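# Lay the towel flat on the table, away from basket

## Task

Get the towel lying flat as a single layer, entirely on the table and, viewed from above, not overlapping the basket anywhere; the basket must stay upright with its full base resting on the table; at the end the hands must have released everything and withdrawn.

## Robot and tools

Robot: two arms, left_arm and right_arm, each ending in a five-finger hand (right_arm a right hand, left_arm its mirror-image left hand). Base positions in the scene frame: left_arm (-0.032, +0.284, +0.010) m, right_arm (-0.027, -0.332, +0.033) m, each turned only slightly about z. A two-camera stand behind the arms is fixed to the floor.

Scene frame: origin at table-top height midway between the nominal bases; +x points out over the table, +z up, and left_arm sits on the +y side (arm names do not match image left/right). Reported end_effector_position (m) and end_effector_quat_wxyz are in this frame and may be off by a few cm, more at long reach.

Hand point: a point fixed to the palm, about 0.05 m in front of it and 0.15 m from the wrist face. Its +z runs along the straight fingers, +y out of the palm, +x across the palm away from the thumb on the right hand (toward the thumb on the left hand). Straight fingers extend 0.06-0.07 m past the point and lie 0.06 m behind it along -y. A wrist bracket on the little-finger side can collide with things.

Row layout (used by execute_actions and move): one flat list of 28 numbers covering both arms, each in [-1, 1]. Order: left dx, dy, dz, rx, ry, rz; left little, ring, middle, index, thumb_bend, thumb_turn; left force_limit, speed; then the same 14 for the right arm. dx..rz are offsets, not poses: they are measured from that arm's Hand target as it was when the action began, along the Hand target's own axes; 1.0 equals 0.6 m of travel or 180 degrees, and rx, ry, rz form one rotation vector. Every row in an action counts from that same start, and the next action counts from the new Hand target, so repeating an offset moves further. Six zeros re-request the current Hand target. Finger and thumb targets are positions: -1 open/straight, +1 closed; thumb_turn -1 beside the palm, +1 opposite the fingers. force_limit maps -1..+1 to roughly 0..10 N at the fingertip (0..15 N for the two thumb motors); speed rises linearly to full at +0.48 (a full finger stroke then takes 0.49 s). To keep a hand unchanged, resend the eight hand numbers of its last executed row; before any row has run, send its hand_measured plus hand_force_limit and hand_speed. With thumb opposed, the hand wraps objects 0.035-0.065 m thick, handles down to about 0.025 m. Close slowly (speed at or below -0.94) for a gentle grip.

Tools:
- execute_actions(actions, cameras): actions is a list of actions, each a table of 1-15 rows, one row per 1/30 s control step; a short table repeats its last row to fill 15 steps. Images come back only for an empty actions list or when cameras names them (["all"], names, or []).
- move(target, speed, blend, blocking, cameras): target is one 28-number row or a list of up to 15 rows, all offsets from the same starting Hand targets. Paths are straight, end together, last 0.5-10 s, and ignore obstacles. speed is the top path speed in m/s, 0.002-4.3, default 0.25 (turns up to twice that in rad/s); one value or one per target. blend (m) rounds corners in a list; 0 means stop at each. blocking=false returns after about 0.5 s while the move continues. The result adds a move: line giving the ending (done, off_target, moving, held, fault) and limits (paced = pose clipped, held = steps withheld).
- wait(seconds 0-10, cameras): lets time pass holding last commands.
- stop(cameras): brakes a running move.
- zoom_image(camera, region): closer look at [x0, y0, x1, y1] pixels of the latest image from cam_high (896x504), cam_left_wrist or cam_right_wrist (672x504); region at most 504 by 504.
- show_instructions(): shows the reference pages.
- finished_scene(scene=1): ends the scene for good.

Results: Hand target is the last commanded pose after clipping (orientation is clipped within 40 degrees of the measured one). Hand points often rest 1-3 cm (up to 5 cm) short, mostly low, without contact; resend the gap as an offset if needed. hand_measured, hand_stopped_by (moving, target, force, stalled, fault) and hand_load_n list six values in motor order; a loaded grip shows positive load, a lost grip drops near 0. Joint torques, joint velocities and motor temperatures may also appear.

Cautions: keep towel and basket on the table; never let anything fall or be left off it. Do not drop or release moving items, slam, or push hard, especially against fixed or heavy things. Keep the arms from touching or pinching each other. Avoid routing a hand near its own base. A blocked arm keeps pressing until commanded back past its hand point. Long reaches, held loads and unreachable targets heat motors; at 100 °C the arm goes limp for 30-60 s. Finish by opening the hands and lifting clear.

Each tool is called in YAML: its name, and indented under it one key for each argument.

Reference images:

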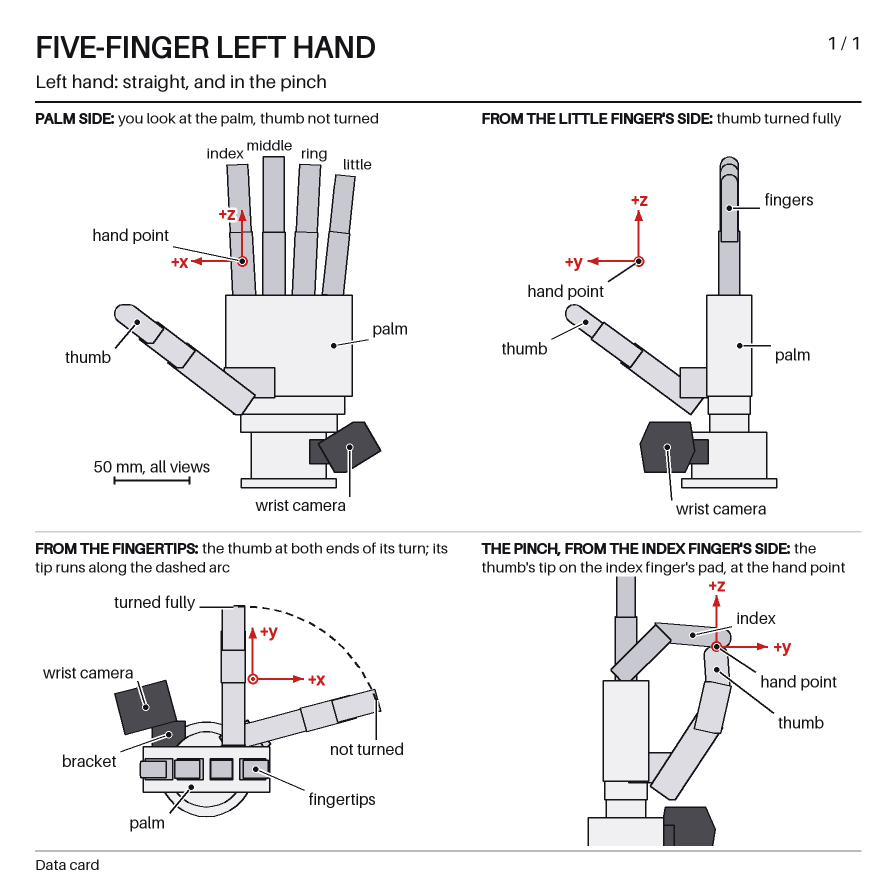

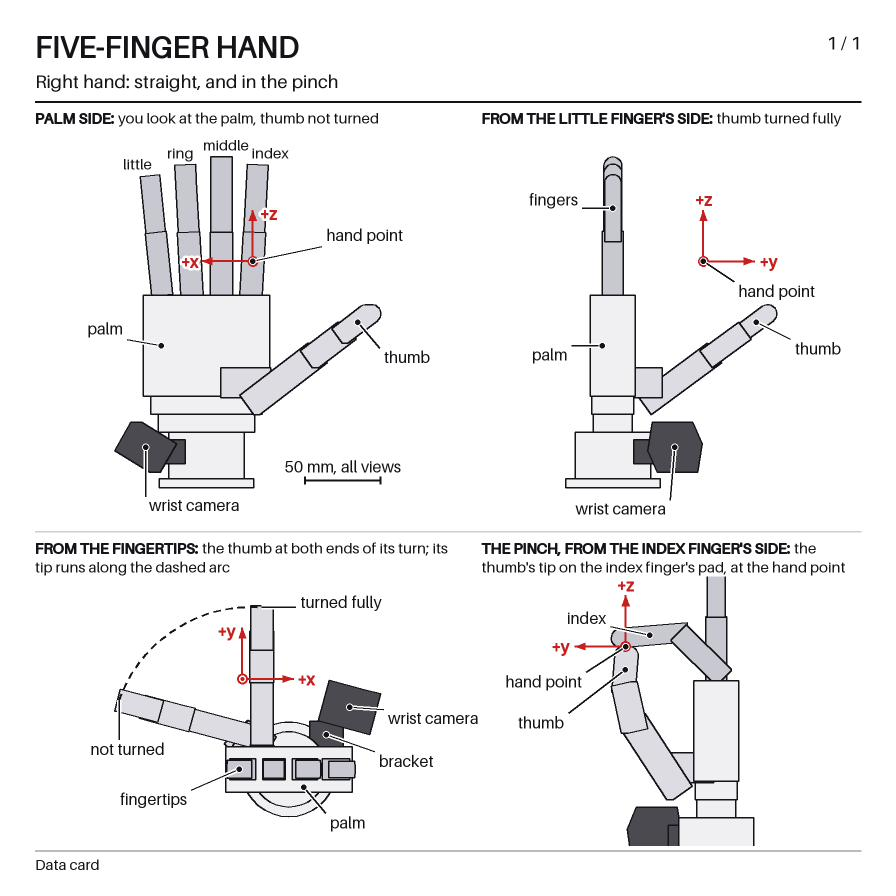

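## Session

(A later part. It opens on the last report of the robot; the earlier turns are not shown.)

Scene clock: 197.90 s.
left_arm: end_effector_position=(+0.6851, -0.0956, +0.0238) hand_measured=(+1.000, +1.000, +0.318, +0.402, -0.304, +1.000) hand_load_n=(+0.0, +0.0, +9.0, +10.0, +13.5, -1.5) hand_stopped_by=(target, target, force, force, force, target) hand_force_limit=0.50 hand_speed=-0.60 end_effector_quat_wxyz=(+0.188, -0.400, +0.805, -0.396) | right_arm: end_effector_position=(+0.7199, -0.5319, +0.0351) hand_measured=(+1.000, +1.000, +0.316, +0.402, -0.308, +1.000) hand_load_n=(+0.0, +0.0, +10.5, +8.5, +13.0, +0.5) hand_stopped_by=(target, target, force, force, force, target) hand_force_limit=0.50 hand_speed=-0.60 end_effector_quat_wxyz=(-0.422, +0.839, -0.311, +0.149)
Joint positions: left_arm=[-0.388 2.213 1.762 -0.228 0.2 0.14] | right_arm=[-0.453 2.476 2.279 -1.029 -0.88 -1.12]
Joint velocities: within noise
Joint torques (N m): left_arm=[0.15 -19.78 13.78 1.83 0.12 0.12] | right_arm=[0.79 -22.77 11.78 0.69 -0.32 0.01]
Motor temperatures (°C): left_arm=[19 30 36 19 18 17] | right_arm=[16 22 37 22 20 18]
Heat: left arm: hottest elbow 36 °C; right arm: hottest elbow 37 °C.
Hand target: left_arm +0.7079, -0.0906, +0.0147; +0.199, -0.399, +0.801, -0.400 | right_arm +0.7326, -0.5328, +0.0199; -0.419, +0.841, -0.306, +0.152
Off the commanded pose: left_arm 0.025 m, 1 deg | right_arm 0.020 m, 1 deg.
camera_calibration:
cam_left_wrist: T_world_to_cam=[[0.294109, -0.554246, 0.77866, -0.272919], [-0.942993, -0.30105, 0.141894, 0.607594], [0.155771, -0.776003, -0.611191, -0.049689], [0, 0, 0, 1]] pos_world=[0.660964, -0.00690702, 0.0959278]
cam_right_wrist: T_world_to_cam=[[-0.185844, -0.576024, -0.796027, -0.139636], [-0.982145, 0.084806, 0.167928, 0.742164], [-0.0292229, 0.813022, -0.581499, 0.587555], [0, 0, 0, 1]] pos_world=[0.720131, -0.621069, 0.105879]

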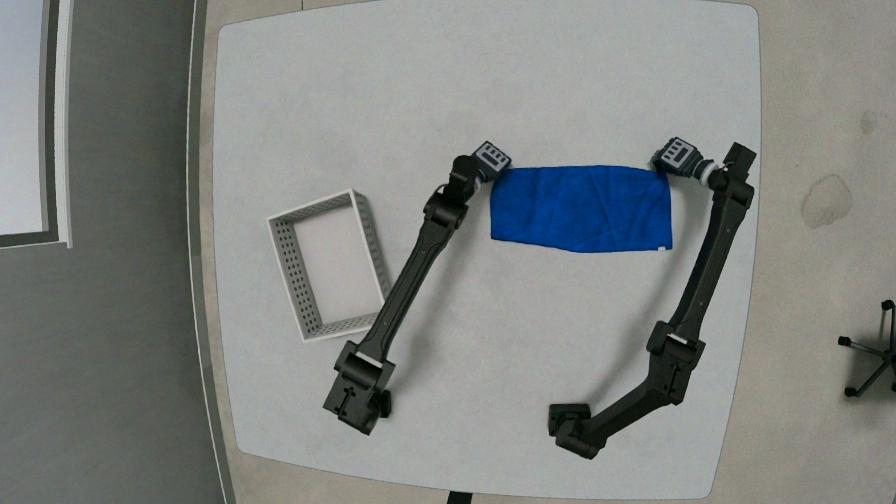

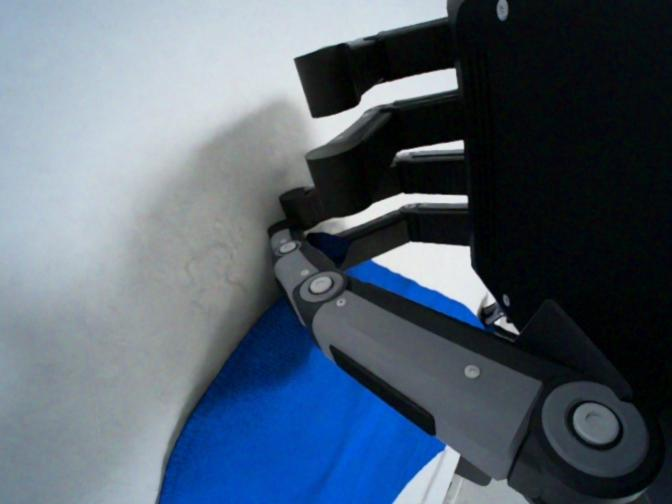

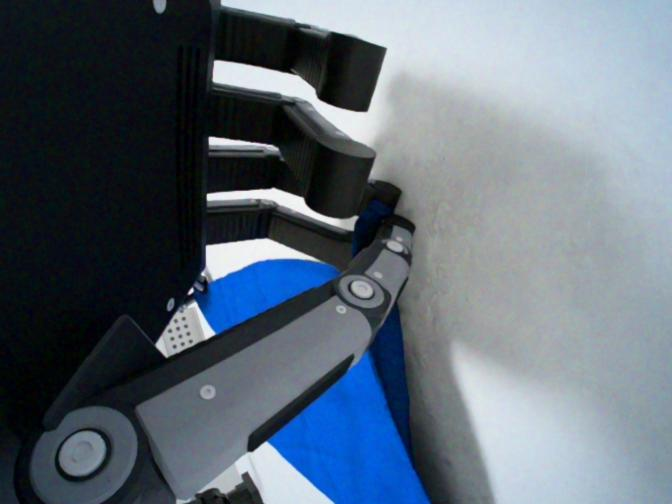

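move:
  target: [0, 0.0133, 0.01, 0,0,0, 1,1,0.6,0.6,0.2,1,0.5,-0.6, 0, 0.0266, 0.0201, 0,0,0, 1,1,0.6,0.6,0.2,1,0.5,-0.6]
  speed: 0.1

move:
  target: [0, 0, 0, 0,0,0, 1,1,-0.4,-0.1,-0.8,1,0.2,-0.3, 0,0,0, 0,0,0, 1,1,-0.4,-0.1,-0.8,1,0.2,-0.3]
  speed: 0.1
  cameras: ["all"]

Scene clock: 198.87 s.
left_arm: end_effector_position=(+0.6877, -0.0968, +0.0210) hand_measured=(+1.000, +1.000, +0.318, +0.402, -0.304, +1.000) hand_load_n=(+0.0, +0.0, +9.0, +10.5, +14.0, -1.0) hand_stopped_by=(target, target, force, force, force, target) hand_force_limit=0.50 hand_speed=-0.60 end_effector_quat_wxyz=(+0.191, -0.398, +0.803, -0.400) | right_arm: end_effector_position=(+0.7238, -0.5332, +0.0342) hand_measured=(+1.000, +1.000, +0.316, +0.402, -0.308, +1.000) hand_load_n=(+0.0, +0.5, +9.5, +8.5, +13.5, +0.5) hand_stopped_by=(target, target, force, force, force, target) hand_force_limit=0.50 hand_speed=-0.60 end_effector_quat_wxyz=(-0.422, +0.838, -0.308, +0.156)
Joint positions: left_arm=[-0.388 2.22 1.762 -0.21 0.201 0.14] | right_arm=[-0.453 2.478 2.279 -1.009 -0.882 -1.117]
Joint torques (N m): left_arm=[0.15 -19.43 13.18 1.8 0.1 0.11] | right_arm=[0.79 -21.71 9.99 1.32 -0.27 -0.04]
Heat: left arm: hottest elbow 36 °C; right arm: hottest elbow 37 °C.
Hand target: left_arm +0.7079, -0.0906, +0.0050; +0.199, -0.399, +0.801, -0.400 | right_arm +0.7325, -0.5330, -0.0002; -0.419, +0.841, -0.306, +0.152
Off the commanded pose: left_arm 0.027 m, 1 deg | right_arm 0.035 m, 1 deg.
move: off_target (left_arm, right_arm)

Scene clock: 199.63 s.
left_arm: end_effector_position=(+0.6976, -0.0951, +0.0317) hand_measured=(+1.000, +1.000, -0.400, -0.100, -0.800, +1.000) hand_load_n=(+0.0, +0.0, +0.0, +0.0, +0.0, -0.5) hand_stopped_by=(target, target, target, target, target, target) hand_force_limit=0.20 hand_speed=-0.30 end_effector_quat_wxyz=(+0.200, -0.396, +0.798, -0.408) | right_arm: end_effector_position=(+0.7296, -0.5424, +0.0423) hand_measured=(+1.000, +1.000, -0.400, -0.100, -0.800, +1.000) hand_load_n=(+0.0, +0.0, -1.0, +0.0, +0.0, +0.0) hand_stopped_by=(target, target, target, target, target, target) hand_force_limit=0.20 hand_speed=-0.30 end_effector_quat_wxyz=(-0.422, +0.837, -0.304, +0.171)
Joint positions: left_arm=[-0.382 2.219 1.78 -0.203 0.201 0.143] | right_arm=[-0.462 2.478 2.297 -0.998 -0.885 -1.116]
Joint torques (N m): left_arm=[-0.5 -19.55 11.99 1.57 0.09 0.08] | right_arm=[1.38 -21.83 8.7 0.84 -0.14 -0.06]
Heat: left arm: hottest elbow 36 °C; right arm: hottest elbow 37 °C.
Hand target: left_arm +0.7080, -0.0905, +0.0050; +0.199, -0.399, +0.801, -0.400 | right_arm +0.7325, -0.5330, -0.0003; -0.419, +0.841, -0.307, +0.152
Off the commanded pose: left_arm 0.029 m, 1 deg | right_arm 0.044 m, 2 deg.
move: off_target (left_arm, right_arm)
camera_calibration:
cam_left_wrist: T_world_to_cam=[[0.270061, -0.543014, 0.795112, -0.265117], [-0.945916, -0.303794, 0.113809, 0.621121], [0.17975, -0.782844, -0.595688, -0.0643166], [0, 0, 0, 1]] pos_world=[0.670687, -0.00561975, 0.101796]
cam_right_wrist: T_world_to_cam=[[-0.156974, -0.585181, -0.795564, -0.164192], [-0.987599, 0.095268, 0.124789, 0.762731], [0.00276742, 0.805287, -0.592878, 0.573486], [0, 0, 0, 1]] pos_world=[0.725911, -0.630567, 0.114201]

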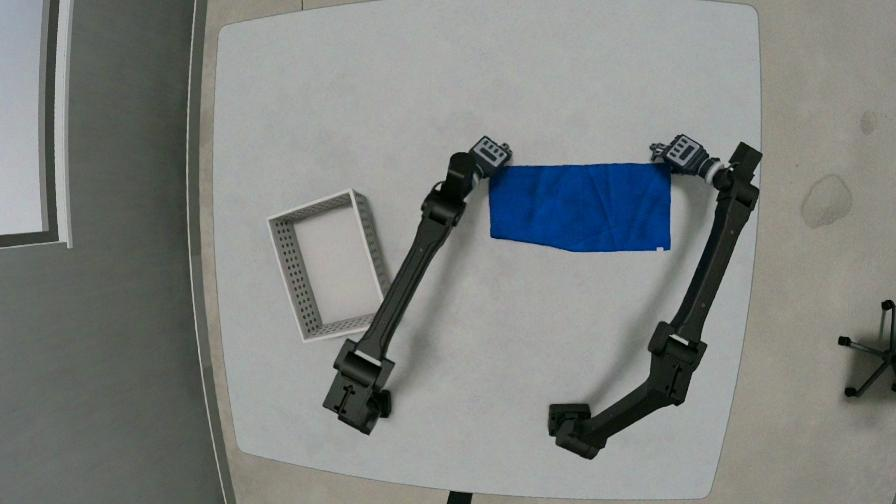

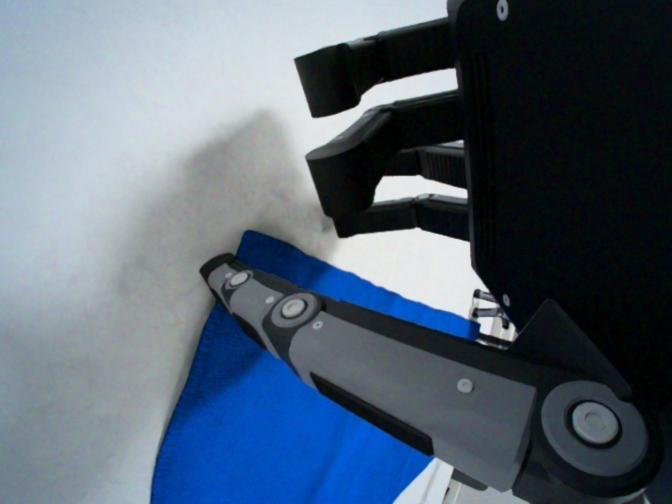

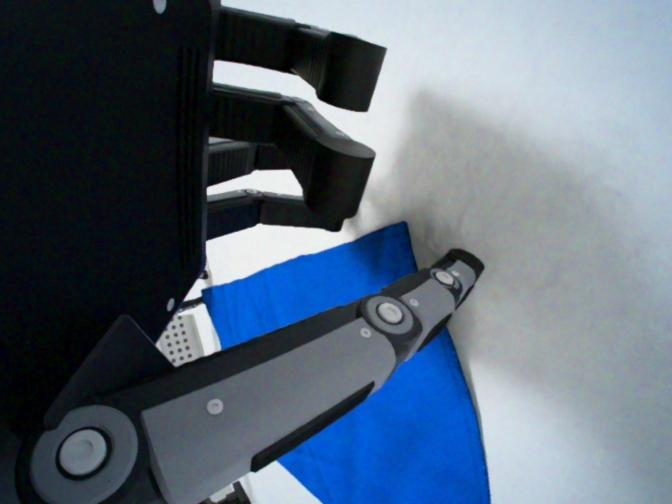

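move:
  target:
    - [0, -0.1997, -0.1505, 0,0,0, 1,1,-0.4,-0.1,-0.8,1,0.2,-0.3, 0,-0.1997,-0.1505, 0,0,0, 1,1,-0.4,-0.1,-0.8,1,0.2,-0.3]
    - [0.228, -0.0905, -0.794, 0,0,0, 1,1,-0.4,-0.1,-0.8,1,0.2,-0.3, -0.5415,-0.1966,-0.736, 0,0,0, 1,1,-0.4,-0.1,-0.8,1,0.2,-0.3]
  speed: [0.12, 0.3]
  blend: [0.04, 0]
  cameras: ["all"]

zoom_image:
  camera: "cam_high"
  region: [470, 140, 720, 280]

Scene clock: 203.57 s.
left_arm: end_effector_position=(+0.3539, +0.0131, +0.3409) hand_measured=(+1.000, +1.000, -0.400, -0.100, -0.800, +1.000) hand_load_n=(+0.0, +0.5, +0.0, +0.0, +0.0, +0.0) hand_stopped_by=(target, target, target, target, target, target) hand_force_limit=0.20 hand_speed=-0.30 end_effector_quat_wxyz=(+0.207, -0.397, +0.798, -0.405) | right_arm: end_effector_position=(+0.3085, -0.5377, +0.3652) hand_measured=(+1.000, +1.000, -0.400, -0.100, -0.800, +1.000) hand_load_n=(+0.0, +0.0, +0.0, +0.0, +0.0, +0.0) hand_stopped_by=(target, target, target, target, target, target) hand_force_limit=0.20 hand_speed=-0.30 end_effector_quat_wxyz=(-0.381, +0.834, -0.336, +0.215)
Joint positions: left_arm=[-0.493 1.105 1.205 -0.731 0.097 0.081] | right_arm=[-0.877 1.366 1.527 -1.666 -0.905 -1.619]
Joint torques (N m): left_arm=[-2.02 -7.88 9.99 0.96 -0.01 -0.09] | right_arm=[-0.67 -11.11 6.74 -0.43 -0.49 -0.14]
Heat: left arm: hottest elbow 36 °C; right arm: hottest elbow 37 °C.
Hand target: left_arm +0.3481, +0.0101, +0.3350; +0.199, -0.399, +0.801, -0.400 | right_arm +0.3031, -0.5398, +0.3602; -0.419, +0.841, -0.306, +0.152
Off the commanded pose: left_arm 0.009 m, 1 deg | right_arm 0.008 m, 9 deg.
joint sent to its limit (right arm) — joint 4 (wrist pitch), lower limit. The joint targets are off in orientation, not in position.
move: off_target (right_arm)
camera_calibration:
cam_left_wrist: T_world_to_cam=[[0.268055, -0.548612, 0.791941, -0.35752], [-0.944244, -0.312734, 0.102961, 0.296858], [0.191181, -0.775385, -0.601854, 0.264353], [0, 0, 0, 1]] pos_world=[0.325602, 0.101674, 0.411672]
cam_right_wrist: T_world_to_cam=[[-0.20336, -0.62958, -0.749849, 0.00305522], [-0.973975, 0.208366, 0.0891972, 0.375739], [0.100086, 0.748474, -0.655569, 0.724644], [0, 0, 0, 1]] pos_world=[0.294055, -0.618744, 0.44383]

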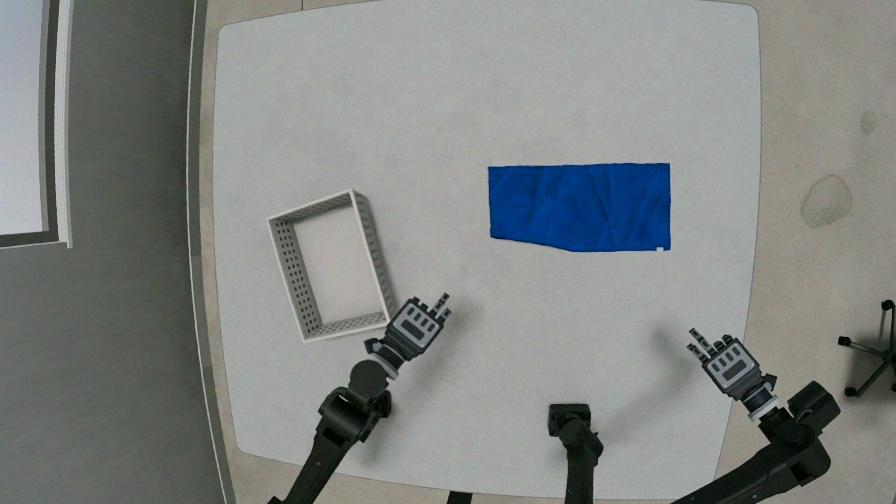

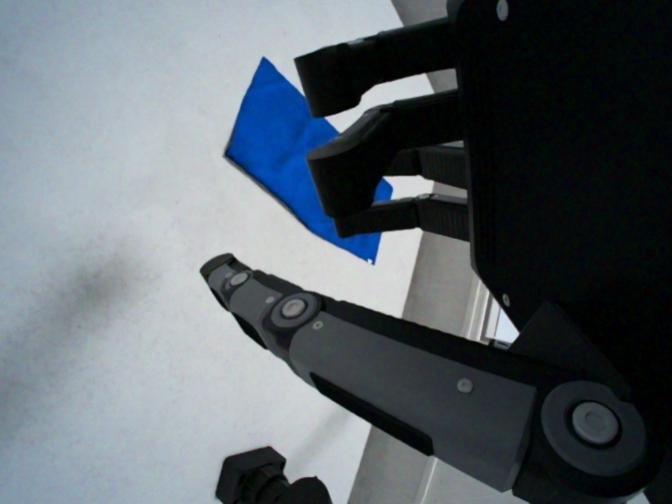

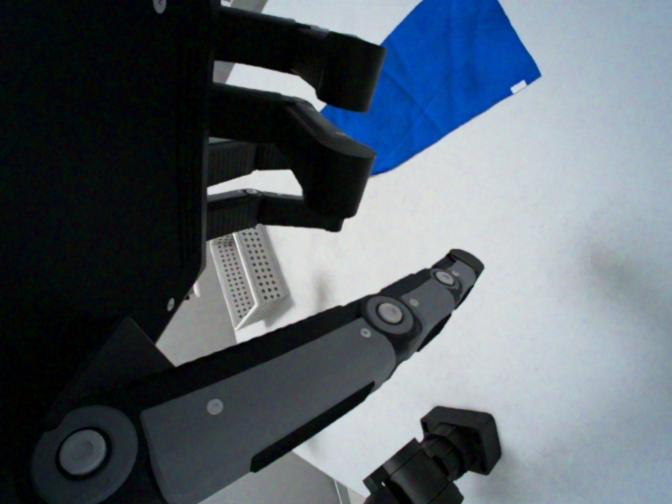

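Scaled by 2.016 from the camera's 896x504 image, which has a finer 1280x720 frame.

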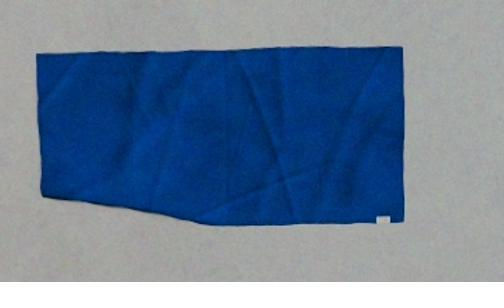

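zoom_image:
  camera: "cam_left_wrist"
  region: [210, 40, 410, 280]

zoom_image:
  camera: "cam_high"
  region: [480, 210, 600, 270]

zoom_image:
  camera: "cam_right_wrist"
  region: [310, 0, 560, 190]

Scaled by 2.100 from the camera's 672x504 image, which has a finer 960x720 frame.

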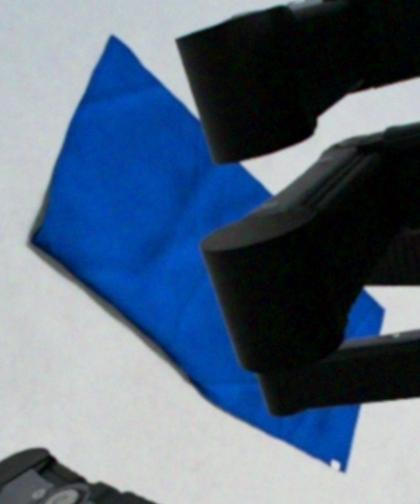

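Scaled by 4.200 from the camera's 896x504 image, which has a finer 1280x720 frame.

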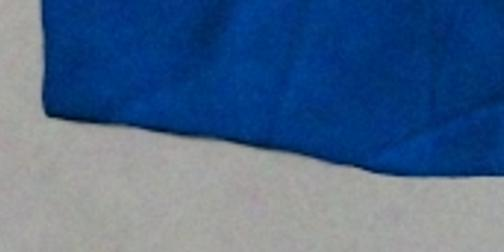

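Scaled by 2.016 from the camera's 672x504 image, which has a finer 960x720 frame.

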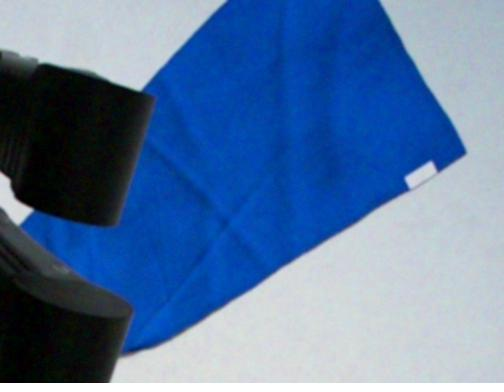

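move:
  target: [-0.2126, -0.0237, 0.696, 0,0,0, 1,1,-1,-0.4,-1,1,0.2,-0.3, 0,0,0, 0,0,0, 1,1,-0.4,-0.1,-0.8,1,0.2,-0.3]
  speed: 0.25
  cameras: ["cam_high", "cam_left_wrist"]

Scene clock: 207.23 s.
left_arm: end_effector_position=(+0.6818, -0.0955, +0.1006) hand_measured=(+1.000, +1.000, -1.000, -0.400, -1.000, +1.000) hand_load_n=(+0.0, +0.5, +0.0, +0.0, +0.0, +0.0) hand_stopped_by=(target, target, target, target, target, target) hand_force_limit=0.20 hand_speed=-0.30 end_effector_quat_wxyz=(+0.196, -0.400, +0.801, -0.401) | right_arm: end_effector_position=(+0.3084, -0.5378, +0.3651) hand_measured=(+1.000, +1.000, -0.400, -0.100, -0.800, +1.000) hand_load_n=(+0.0, +0.0, +0.5, +0.0, +0.0, +0.0) hand_stopped_by=(target, target, target, target, target, target) hand_force_limit=0.20 hand_speed=-0.30 end_effector_quat_wxyz=(-0.381, +0.834, -0.336, +0.215)
Joint positions: left_arm=[-0.392 2.116 1.801 -0.345 0.189 0.136] | right_arm=[-0.877 1.366 1.527 -1.666 -0.904 -1.619]
Joint torques (N m): left_arm=[-0.5 -19.66 14.39 0.96 0.21 0.09] | right_arm=[-0.62 -10.99 6.72 -0.43 -0.5 -0.14]
Heat: left arm: hottest elbow 36 °C; right arm: hottest elbow 36 °C.
Hand target: left_arm +0.6979, -0.0942, +0.0950; +0.199, -0.399, +0.801, -0.400 | right_arm +0.3030, -0.5398, +0.3602; -0.419, +0.841, -0.306, +0.152
Off the commanded pose: left_arm 0.017 m, 0 deg | right_arm 0.008 m, 9 deg.
joint sent to its limit (right arm) — joint 4 (wrist pitch), lower limit. The joint targets are off in orientation, not in position.
move: off_target (left_arm, right_arm)
camera_calibration:
cam_left_wrist: T_world_to_cam=[[0.283981, -0.54933, 0.785869, -0.325017], [-0.943207, -0.307399, 0.125962, 0.59482], [0.172381, -0.777008, -0.605428, -0.014188], [0, 0, 0, 1]] pos_world=[0.655783, -0.0067191, 0.171907]
Images, in order (width x height): cam_high 896x504, cam_left_wrist 672x504.

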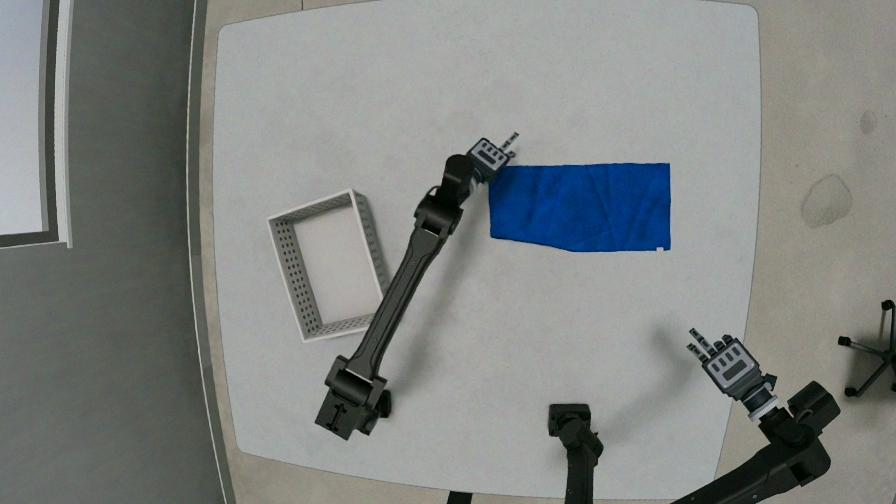

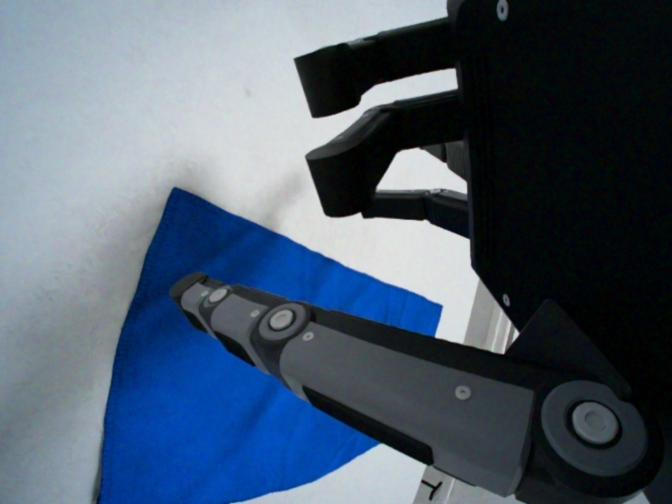

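move:
  target:
    - [-0.0156, 0.0426, -0.001, 0,0,0, 1,1,-1,-0.4,-1,1,0.2,-0.3, 0,0,0, 0,0,0, 1,1,-0.4,-0.1,-0.8,1,0.2,-0.3]
    - [-0.0156, 0.1424, 0.0742, 0,0,0, 1,1,-1,-0.4,-1,1,0.2,-0.3, 0,0,0, 0,0,0, 1,1,-0.4,-0.1,-0.8,1,0.2,-0.3]
  speed: 0.1
  cameras: ["cam_left_wrist"]

Scene clock: 210.23 s.
left_arm: end_effector_position=(+0.6870, -0.0837, +0.0277) hand_measured=(+1.000, +1.000, -1.000, -0.400, -1.000, +1.000) hand_load_n=(+0.0, +0.0, +0.0, +0.0, +0.0, -0.5) hand_stopped_by=(target, target, target, target, target, target) hand_force_limit=0.20 hand_speed=-0.30 end_effector_quat_wxyz=(+0.202, -0.396, +0.797, -0.408) | right_arm: end_effector_position=(+0.3084, -0.5378, +0.3651) hand_measured=(+1.000, +1.000, -0.400, -0.100, -0.800, +1.000) hand_load_n=(+0.0, +0.0, +0.0, +0.0, +0.0, +0.0) hand_stopped_by=(target, target, target, target, target, target) hand_force_limit=0.20 hand_speed=-0.30 end_effector_quat_wxyz=(-0.381, +0.834, -0.336, +0.215)
Joint positions: left_arm=[-0.374 2.187 1.709 -0.162 0.205 0.149] | right_arm=[-0.877 1.366 1.527 -1.666 -0.904 -1.619]
Joint torques (N m): left_arm=[-0.44 -20.07 9.8 1.87 0.17 0.1] | right_arm=[-0.56 -10.99 6.72 -0.44 -0.49 -0.14]
Heat: left arm: hottest elbow 36 °C; right arm: hottest elbow 35 °C.
Hand target: left_arm +0.6909, -0.0773, +0.0000; +0.199, -0.399, +0.801, -0.400 | right_arm +0.3030, -0.5398, +0.3602; -0.419, +0.841, -0.306, +0.152
Off the commanded pose: left_arm 0.029 m, 1 deg | right_arm 0.008 m, 9 deg.
joint sent to its limit (right arm) — joint 4 (wrist pitch), lower limit. The joint targets are off in orientation, not in position.
move: off_target (left_arm, right_arm)
camera_calibration:
cam_left_wrist: T_world_to_cam=[[0.26747, -0.542777, 0.796149, -0.251194], [-0.94596, -0.305141, 0.109769, 0.614945], [0.183357, -0.782485, -0.595061, -0.0583063], [0, 0, 0, 1]] pos_world=[0.659591, 0.00567836, 0.0977901]
Images, in order (width x height): cam_left_wrist 672x504.

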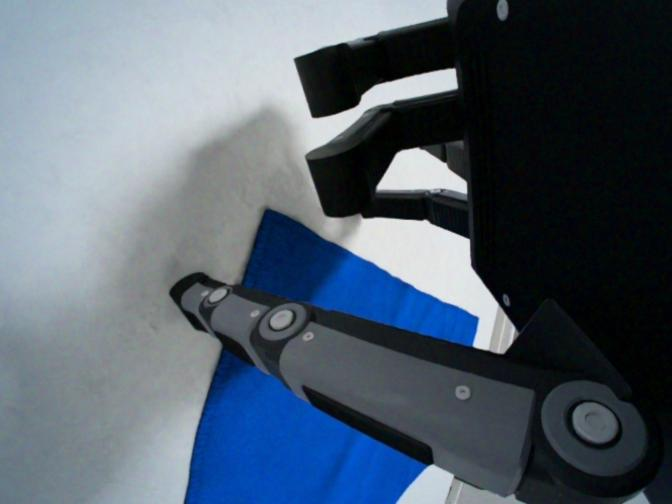

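move:
  target:
    - [0, 0.0133, 0.01, 0,0,0, 1,1,-0.5,-0.1,-0.7,1,0.2,-0.6, 0,0,0, 0,0,0, 1,1,-0.4,-0.1,-0.8,1,0.2,-0.3]
    - [0, 0.0133, 0.01, 0,0,0, 1,1,-0.1,0.1,-0.5,1,0.2,-0.6, 0,0,0, 0,0,0, 1,1,-0.4,-0.1,-0.8,1,0.2,-0.3]
    - [0, 0.0133, 0.01, 0,0,0, 1,1,0.1,0.25,-0.35,1,0.2,-0.6, 0,0,0, 0,0,0, 1,1,-0.4,-0.1,-0.8,1,0.2,-0.3]
  speed: 0.1
  cameras: ["cam_left_wrist"]

Scene clock: 213.13 s.
left_arm: end_effector_position=(+0.6925, -0.0863, +0.0282) hand_measured=(+1.000, +1.000, +0.100, +0.250, -0.350, +1.000) hand_load_n=(+0.0, +0.0, +0.0, +0.0, +0.0, +0.0) hand_stopped_by=(target, target, target, target, target, target) hand_force_limit=0.20 hand_speed=-0.60 end_effector_quat_wxyz=(+0.209, -0.392, +0.793, -0.418) | right_arm: end_effector_position=(+0.3084, -0.5378, +0.3651) hand_measured=(+1.000, +1.000, -0.400, -0.100, -0.800, +1.000) hand_load_n=(+0.0, +0.0, +0.0, +0.0, +0.0, +0.0) hand_stopped_by=(target, target, target, target, target, target) hand_force_limit=0.20 hand_speed=-0.30 end_effector_quat_wxyz=(-0.381, +0.834, -0.336, +0.215)
Joint positions: left_arm=[-0.374 2.194 1.709 -0.128 0.206 0.149] | right_arm=[-0.877 1.366 1.527 -1.666 -0.904 -1.619]
Joint torques (N m): left_arm=[-0.32 -19.37 9.2 1.29 0.13 0.09] | right_arm=[-0.62 -10.99 6.72 -0.43 -0.5 -0.14]
Heat: left arm: hottest elbow 36 °C; right arm: hottest elbow 35 °C.
Hand target: left_arm +0.6908, -0.0773, -0.0100; +0.199, -0.399, +0.801, -0.400 | right_arm +0.3030, -0.5398, +0.3602; -0.419, +0.841, -0.306, +0.152
Off the commanded pose: left_arm 0.039 m, 3 deg | right_arm 0.008 m, 9 deg.
joint sent to its limit (right arm) — joint 4 (wrist pitch), lower limit. The joint targets are off in orientation, not in position.
move: off_target (left_arm, right_arm); target 2's new numbers were sent with left_arm's hand 0.039 m and 2 deg from that target; target 3's new numbers were sent with left_arm's hand 0.042 m and 3 deg from that target
camera_calibration:
cam_left_wrist: T_world_to_cam=[[0.247161, -0.534086, 0.808495, -0.239946], [-0.948712, -0.303126, 0.0897829, 0.622007], [0.197124, -0.789219, -0.581614, -0.0714895], [0, 0, 0, 1]] pos_world=[0.663502, 0.00397391, 0.0965702]
Images, in order (width x height): cam_left_wrist 672x504.

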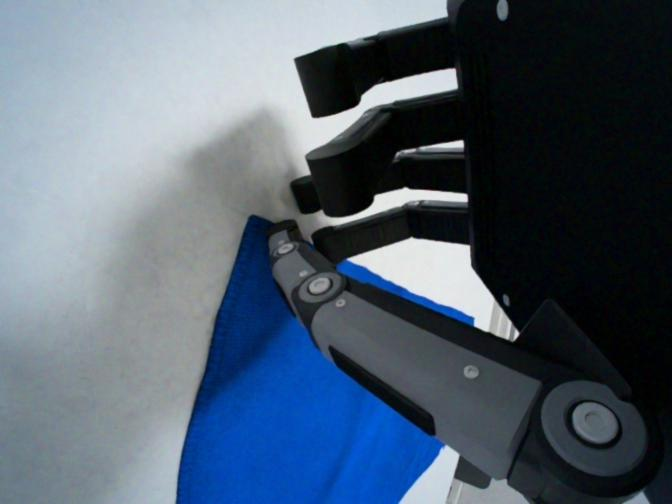

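move:
  target:
    - [0, 0.0067, 0.005, 0,0,0, 1,1,0.25,0.3,-0.35,1,0.2,-0.6, 0,0,0, 0,0,0, 1,1,-0.4,-0.1,-0.8,1,0.2,-0.3]
    - [0, 0.0067, 0.005, 0,0,0, 1,1,0.6,0.6,0.2,1,0.5,-0.6, 0,0,0, 0,0,0, 1,1,-0.4,-0.1,-0.8,1,0.2,-0.3]
  speed: 0.1
  cameras: ["cam_left_wrist"]

Scene clock: 215.30 s.
left_arm: end_effector_position=(+0.6917, -0.0860, +0.0225) hand_measured=(+1.000, +1.000, +0.316, +0.436, -0.302, +1.000) hand_load_n=(+0.0, +0.0, +9.5, +13.0, +14.0, -0.5) hand_stopped_by=(target, target, force, force, force, target) hand_force_limit=0.50 hand_speed=-0.60 end_effector_quat_wxyz=(+0.207, -0.393, +0.794, -0.415) | right_arm: end_effector_position=(+0.3084, -0.5378, +0.3651) hand_measured=(+1.000, +1.000, -0.400, -0.100, -0.800, +1.000) hand_load_n=(+0.0, +0.0, +0.0, +0.0, +0.0, +0.0) hand_stopped_by=(target, target, target, target, target, target) hand_force_limit=0.20 hand_speed=-0.30 end_effector_quat_wxyz=(-0.381, +0.834, -0.336, +0.215)
Joint positions: left_arm=[-0.374 2.201 1.709 -0.128 0.206 0.149] | right_arm=[-0.877 1.366 1.527 -1.666 -0.904 -1.619]
Joint torques (N m): left_arm=[-0.5 -19.55 8.99 1.66 0.12 0.09] | right_arm=[-0.62 -11.05 6.71 -0.42 -0.49 -0.14]
Heat: left arm: hottest elbow 36 °C; right arm: hottest elbow 34 °C.
Hand target: left_arm +0.6908, -0.0773, -0.0151; +0.199, -0.399, +0.801, -0.400 | right_arm +0.3030, -0.5398, +0.3602; -0.419, +0.841, -0.306, +0.152
Off the commanded pose: left_arm 0.039 m, 2 deg | right_arm 0.008 m, 9 deg.
joint sent to its limit (right arm) — joint 4 (wrist pitch), lower limit. The joint targets are off in orientation, not in position.
move: off_target (left_arm, right_arm); target 2's new numbers were sent with left_arm's hand 0.039 m and 2 deg from that target
camera_calibration:
cam_left_wrist: T_world_to_cam=[[0.252522, -0.536391, 0.805306, -0.238791], [-0.948099, -0.303382, 0.0952241, 0.621323], [0.193238, -0.787556, -0.585163, -0.0715342], [0, 0, 0, 1]] pos_world=[0.663199, 0.00407542, 0.0912757]
Images, in order (width x height): cam_left_wrist 672x504.

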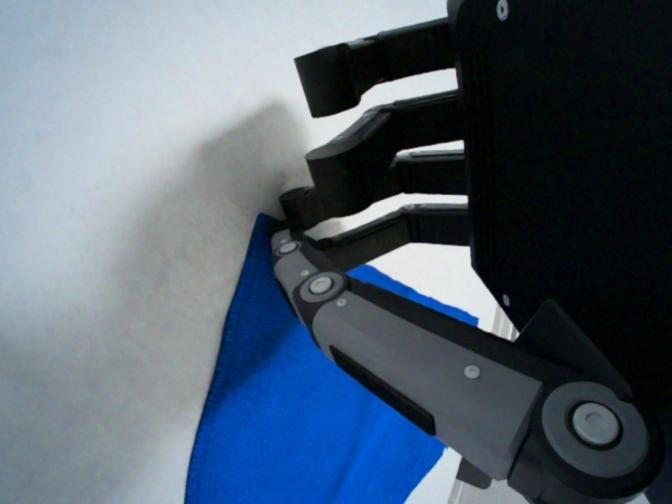

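move:
  target: [0, -0.1264, -0.0953, 0,0,0, 1,1,0.6,0.6,0.2,1,0.5,-0.6, 0,0,0, 0,0,0, 1,1,-0.4,-0.1,-0.8,1,0.2,-0.3]
  speed: 0.12
  cameras: ["cam_high", "cam_left_wrist"]

Scene clock: 218.07 s.
left_arm: end_effector_position=(+0.6704, -0.0770, +0.0442) hand_measured=(+1.000, +1.000, +0.316, +0.436, -0.302, +1.000) hand_load_n=(+0.0, +0.0, +9.5, +13.0, +14.0, -0.5) hand_stopped_by=(target, target, force, force, force, target) hand_force_limit=0.50 hand_speed=-0.60 end_effector_quat_wxyz=(+0.179, -0.407, +0.810, -0.383) | right_arm: end_effector_position=(+0.3084, -0.5378, +0.3651) hand_measured=(+1.000, +1.000, -0.400, -0.100, -0.800, +1.000) hand_load_n=(+0.0, +0.0, +0.0, +0.0, +0.0, +0.0) hand_stopped_by=(target, target, target, target, target, target) hand_force_limit=0.20 hand_speed=-0.30 end_effector_quat_wxyz=(-0.381, +0.834, -0.336, +0.215)
Joint positions: left_arm=[-0.374 2.149 1.723 -0.291 0.206 0.149] | right_arm=[-0.877 1.366 1.527 -1.666 -0.904 -1.619]
Joint torques (N m): left_arm=[-0.32 -23.71 13.78 0.66 0.11 0.08] | right_arm=[-0.62 -10.93 6.72 -0.44 -0.49 -0.14]
Heat: left arm: hottest elbow 37 °C; right arm: hottest elbow 34 °C.
Hand target: left_arm +0.6908, -0.0772, +0.0799; +0.199, -0.399, +0.801, -0.400 | right_arm +0.3030, -0.5398, +0.3602; -0.419, +0.841, -0.306, +0.152
Off the commanded pose: left_arm 0.041 m, 3 deg | right_arm 0.008 m, 9 deg.
joint sent to its limit (right arm) — joint 4 (wrist pitch), lower limit. The joint targets are off in orientation, not in position.
move: off_target (left_arm, right_arm)
camera_calibration:
cam_left_wrist: T_world_to_cam=[[0.321631, -0.565368, 0.759547, -0.292637], [-0.936512, -0.308242, 0.167128, 0.590396], [0.139636, -0.765079, -0.628614, -0.00802993], [0, 0, 0, 1]] pos_world=[0.648156, 0.0103934, 0.118553]
Images, in order (width x height): cam_high 896x504, cam_left_wrist 672x504.

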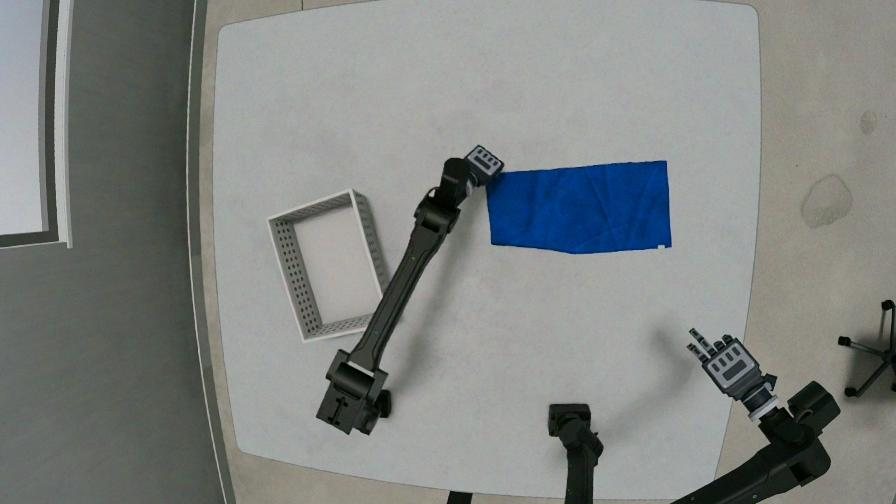

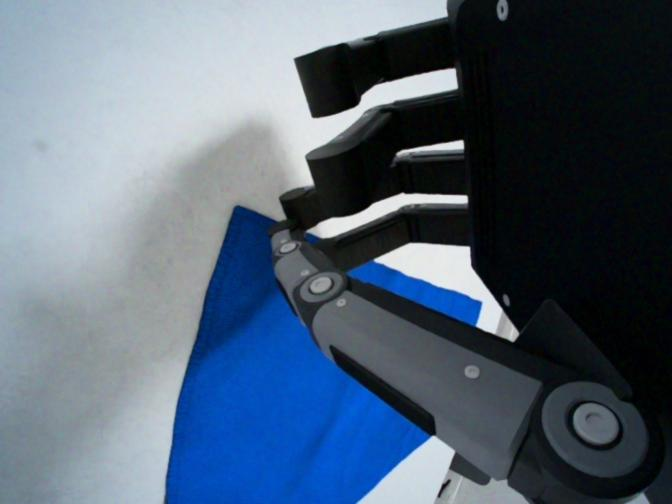

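move:
  target: [0, -0.08, -0.06, 0,0,0, 1,1,0.6,0.6,0.2,1,0.5,-0.6, 0,0,0, 0,0,0, 1,1,-0.4,-0.1,-0.8,1,0.2,-0.3]
  speed: 0.12
  cameras: ["cam_high", "cam_left_wrist"]

Scene clock: 219.43 s.
left_arm: end_effector_position=(+0.6746, -0.0788, +0.1132) hand_measured=(+1.000, +1.000, +0.316, +0.436, -0.302, +1.000) hand_load_n=(+0.0, +0.0, +10.0, +13.0, +13.5, -0.5) hand_stopped_by=(target, target, force, force, force, target) hand_force_limit=0.50 hand_speed=-0.60 end_effector_quat_wxyz=(+0.183, -0.405, +0.808, -0.387) | right_arm: end_effector_position=(+0.3084, -0.5378, +0.3651) hand_measured=(+1.000, +1.000, -0.400, -0.100, -0.800, +1.000) hand_load_n=(+0.0, +0.0, +0.0, +0.0, +0.0, +0.0) hand_stopped_by=(target, target, target, target, target, target) hand_force_limit=0.20 hand_speed=-0.30 end_effector_quat_wxyz=(-0.381, +0.834, -0.336, +0.215)
Joint positions: left_arm=[-0.374 2.088 1.807 -0.421 0.206 0.149] | right_arm=[-0.877 1.366 1.527 -1.666 -0.904 -1.619]
Joint torques (N m): left_arm=[-0.38 -22.59 14.16 0.98 0.11 0.08] | right_arm=[-0.56 -10.99 6.72 -0.42 -0.49 -0.14]
Heat: left arm: hottest elbow 37 °C; right arm: hottest elbow 33 °C.
Hand target: left_arm +0.6910, -0.0773, +0.1400; +0.199, -0.399, +0.801, -0.400 | right_arm +0.3030, -0.5398, +0.3602; -0.419, +0.841, -0.306, +0.152
Off the commanded pose: left_arm 0.031 m, 2 deg | right_arm 0.008 m, 9 deg.
joint sent to its limit (right arm) — joint 4 (wrist pitch), lower limit. The joint targets are off in orientation, not in position.
move: off_target (left_arm, right_arm)
camera_calibration:
cam_left_wrist: T_world_to_cam=[[0.312284, -0.561418, 0.766348, -0.341502], [-0.938496, -0.30742, 0.157221, 0.584798], [0.147324, -0.768312, -0.62289, 0.0272514], [0, 0, 0, 1]] pos_world=[0.651462, 0.00899105, 0.186742]
Images, in order (width x height): cam_high 896x504, cam_left_wrist 672x504.

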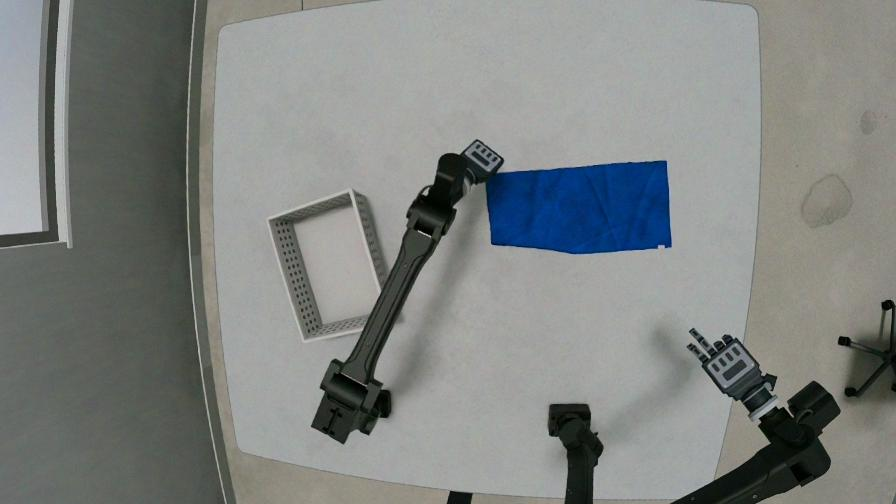

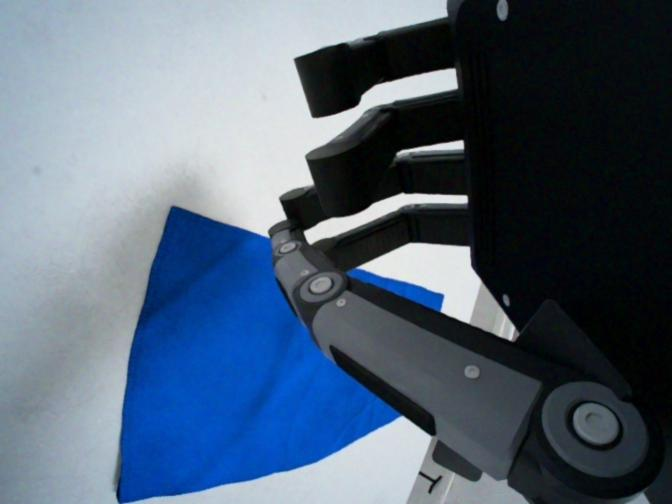

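move:
  target:
    - [0.0065, 0.1267, 0.0257, 0,0,0, 1,1,-1,-0.4,-1,1,0.2,-0.3, 0,0,0, 0,0,0, 1,1,-0.4,-0.1,-0.8,1,0.2,-0.3]
    - [0.0065, 0.2198, 0.096, 0,0,0, 1,1,-1,-0.4,-1,1,0.2,-0.3, 0,0,0, 0,0,0, 1,1,-0.4,-0.1,-0.8,1,0.2,-0.3]
  speed: 0.12
  cameras: ["cam_left_wrist"]

Scene clock: 222.23 s.
left_arm: end_effector_position=(+0.6588, -0.0690, +0.0276) hand_measured=(+1.000, +1.000, -1.000, -0.400, -1.000, +1.000) hand_load_n=(+0.0, +0.0, +0.0, +0.0, +0.0, +0.0) hand_stopped_by=(target, target, target, target, target, target) hand_force_limit=0.20 hand_speed=-0.30 end_effector_quat_wxyz=(+0.202, -0.395, +0.798, -0.409) | right_arm: end_effector_position=(+0.3084, -0.5378, +0.3651) hand_measured=(+1.000, +1.000, -0.400, -0.100, -0.800, +1.000) hand_load_n=(+0.0, +0.0, +0.0, +0.0, +0.0, +0.0) hand_stopped_by=(target, target, target, target, target, target) hand_force_limit=0.20 hand_speed=-0.30 end_effector_quat_wxyz=(-0.381, +0.834, -0.336, +0.215)
Joint positions: left_arm=[-0.369 2.113 1.574 -0.101 0.21 0.153] | right_arm=[-0.877 1.366 1.527 -1.666 -0.904 -1.619]
Joint torques (N m): left_arm=[-0.32 -18.84 9.06 1.94 0.24 0.09] | right_arm=[-0.56 -10.99 6.74 -0.43 -0.49 -0.14]
Heat: left arm: hottest elbow 37 °C; right arm: hottest elbow 33 °C.
Hand target: left_arm +0.6620, -0.0603, -0.0001; +0.199, -0.399, +0.801, -0.400 | right_arm +0.3030, -0.5398, +0.3602; -0.419, +0.841, -0.306, +0.152
Off the commanded pose: left_arm 0.029 m, 1 deg | right_arm 0.008 m, 9 deg.
joint sent to its limit (right arm) — joint 4 (wrist pitch), lower limit. The joint targets are off in orientation, not in position.
move: off_target (left_arm, right_arm)
camera_calibration:
cam_left_wrist: T_world_to_cam=[[0.264596, -0.54342, 0.79667, -0.233704], [-0.94679, -0.303357, 0.107531, 0.593608], [0.183241, -0.782732, -0.594772, -0.0416417], [0, 0, 0, 1]] pos_world=[0.63149, 0.0204811, 0.0975866]
Images, in order (width x height): cam_left_wrist 672x504.

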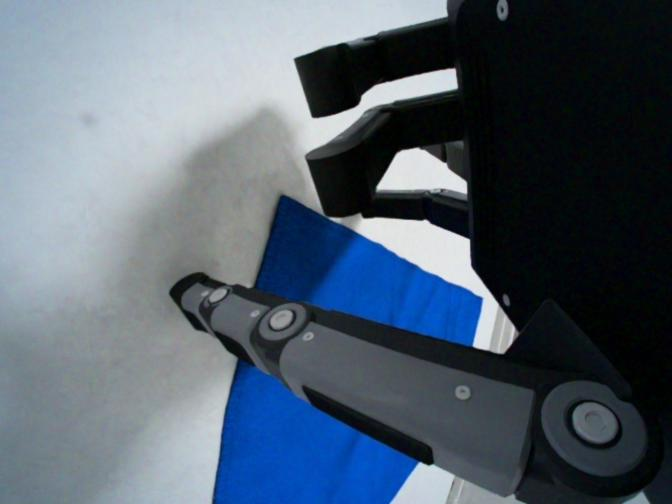

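move:
  target:
    - [0, 0.0133, 0.01, 0,0,0, 1,1,-0.5,-0.1,-0.7,1,0.2,-0.6, 0,0,0, 0,0,0, 1,1,-0.4,-0.1,-0.8,1,0.2,-0.3]
    - [0, 0.0133, 0.01, 0,0,0, 1,1,-0.1,0.1,-0.5,1,0.2,-0.6, 0,0,0, 0,0,0, 1,1,-0.4,-0.1,-0.8,1,0.2,-0.3]
    - [0, 0.02, 0.015, 0,0,0, 1,1,0.1,0.25,-0.35,1,0.2,-0.6, 0,0,0, 0,0,0, 1,1,-0.4,-0.1,-0.8,1,0.2,-0.3]
  speed: 0.1
  cameras: ["cam_left_wrist"]

Scene clock: 225.07 s.
left_arm: end_effector_position=(+0.6647, -0.0718, +0.0275) hand_measured=(+1.000, +1.000, +0.100, +0.250, -0.350, +1.000) hand_load_n=(+0.0, +0.0, +0.0, +0.0, +0.5, +0.0) hand_stopped_by=(target, target, target, target, target, target) hand_force_limit=0.20 hand_speed=-0.60 end_effector_quat_wxyz=(+0.210, -0.390, +0.793, -0.419) | right_arm: end_effector_position=(+0.3084, -0.5378, +0.3651) hand_measured=(+1.000, +1.000, -0.400, -0.100, -0.800, +1.000) hand_load_n=(+0.0, +0.0, +0.0, +0.0, +0.0, +0.0) hand_stopped_by=(target, target, target, target, target, target) hand_force_limit=0.20 hand_speed=-0.30 end_effector_quat_wxyz=(-0.381, +0.834, -0.336, +0.215)
Joint positions: left_arm=[-0.369 2.122 1.574 -0.063 0.212 0.153] | right_arm=[-0.877 1.366 1.527 -1.666 -0.904 -1.619]
Joint torques (N m): left_arm=[-0.03 -18.08 8.24 1.66 0.14 0.08] | right_arm=[-0.56 -10.99 6.74 -0.44 -0.5 -0.15]
Heat: left arm: hottest elbow 37 °C; right arm: hottest elbow 33 °C.
Hand target: left_arm +0.6619, -0.0603, -0.0150; +0.199, -0.399, +0.801, -0.400 | right_arm +0.3030, -0.5398, +0.3602; -0.419, +0.841, -0.306, +0.152
Off the commanded pose: left_arm 0.044 m, 3 deg | right_arm 0.008 m, 9 deg.
joint sent to its limit (right arm) — joint 4 (wrist pitch), lower limit. The joint targets are off in orientation, not in position.
move: off_target (left_arm, right_arm); target 2's new numbers were sent with left_arm's hand 0.039 m and 2 deg from that target; target 3's new numbers were sent with left_arm's hand 0.047 m and 3 deg from that target
camera_calibration:
cam_left_wrist: T_world_to_cam=[[0.242536, -0.533984, 0.809961, -0.221746], [-0.949884, -0.300434, 0.0863678, 0.601161], [0.197221, -0.790317, -0.580089, -0.0551968], [0, 0, 0, 1]] pos_world=[0.635701, 0.0185772, 0.095666]
Images, in order (width x height): cam_left_wrist 672x504.

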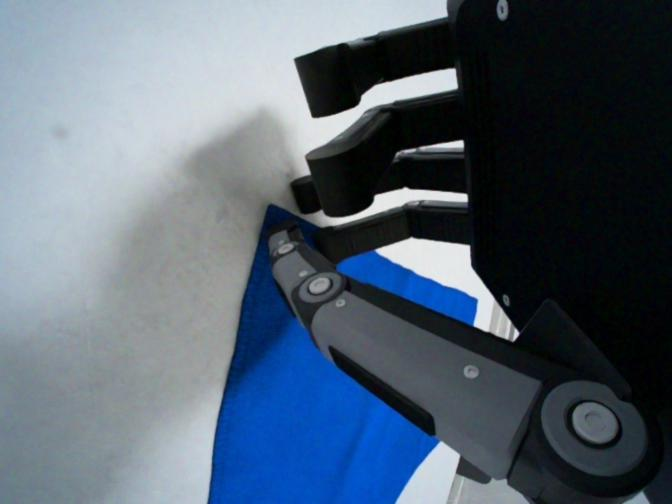

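move:
  target:
    - [0, 0.0067, 0.005, 0,0,0, 1,1,0.25,0.3,-0.35,1,0.2,-0.6, 0,0,0, 0,0,0, 1,1,-0.4,-0.1,-0.8,1,0.2,-0.3]
    - [0, 0.0067, 0.005, 0,0,0, 1,1,0.6,0.6,0.2,1,0.5,-0.6, 0,0,0, 0,0,0, 1,1,-0.4,-0.1,-0.8,1,0.2,-0.3]
    - [0, -0.12, -0.09, 0,0,0, 1,1,0.6,0.6,0.2,1,0.5,-0.6, 0,0,0, 0,0,0, 1,1,-0.4,-0.1,-0.8,1,0.2,-0.3]
  speed: 0.1
  cameras: ["cam_left_wrist"]

Scene clock: 228.77 s.
left_arm: end_effector_position=(+0.6400, -0.0616, +0.0404) hand_measured=(+1.000, +1.000, +0.316, +0.436, -0.304, +1.000) hand_load_n=(+0.0, +0.0, +9.0, +13.0, +13.5, -0.5) hand_stopped_by=(target, target, force, force, force, target) hand_force_limit=0.50 hand_speed=-0.60 end_effector_quat_wxyz=(+0.178, -0.406, +0.810, -0.383) | right_arm: end_effector_position=(+0.3084, -0.5378, +0.3651) hand_measured=(+1.000, +1.000, -0.400, -0.100, -0.800, +1.000) hand_load_n=(+0.0, +0.0, +0.0, +0.0, +0.0, +0.0) hand_stopped_by=(target, target, target, target, target, target) hand_force_limit=0.20 hand_speed=-0.30 end_effector_quat_wxyz=(-0.381, +0.834, -0.336, +0.215)
Joint positions: left_arm=[-0.369 2.072 1.578 -0.224 0.212 0.153] | right_arm=[-0.877 1.366 1.527 -1.666 -0.904 -1.619]
Joint torques (N m): left_arm=[-0.09 -22.42 13.41 0.81 0.12 0.09] | right_arm=[-0.56 -10.93 6.72 -0.43 -0.49 -0.14]
Motor temperatures (°C): left_arm=[19 31 36 19 18 17] | right_arm=[16 20 32 22 20 17]
Heat: left arm: hottest elbow 36 °C; right arm: hottest elbow 32 °C.
Hand target: left_arm +0.6620, -0.0604, +0.0749; +0.199, -0.399, +0.801, -0.400 | right_arm +0.3030, -0.5398, +0.3602; -0.419, +0.841, -0.306, +0.152
Off the commanded pose: left_arm 0.041 m, 3 deg | right_arm 0.008 m, 9 deg.
joint sent to its limit (right arm) — joint 4 (wrist pitch), lower limit. The joint targets are off in orientation, not in position.
move: off_target (left_arm, right_arm); target 2's new numbers were sent with left_arm's hand 0.045 m and 3 deg from that target
camera_calibration:
cam_left_wrist: T_world_to_cam=[[0.320022, -0.566109, 0.759675, -0.270273], [-0.937374, -0.305601, 0.167147, 0.567986], [0.137534, -0.765591, -0.628455, 0.00695401], [0, 0, 0, 1]] pos_world=[0.617952, 0.0258973, 0.114753]
Images, in order (width x height): cam_left_wrist 672x504.

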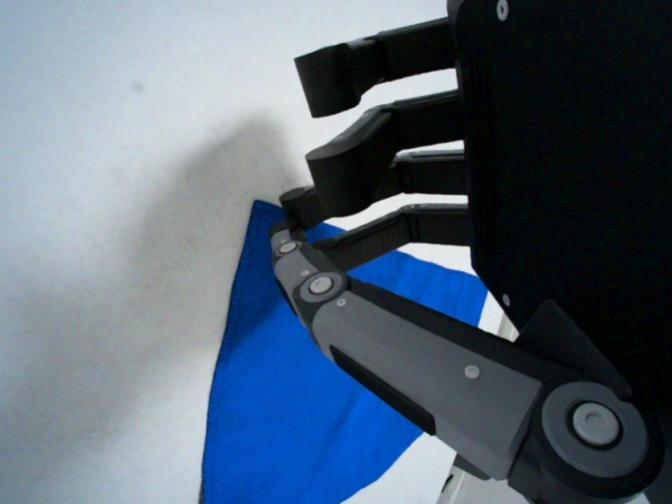

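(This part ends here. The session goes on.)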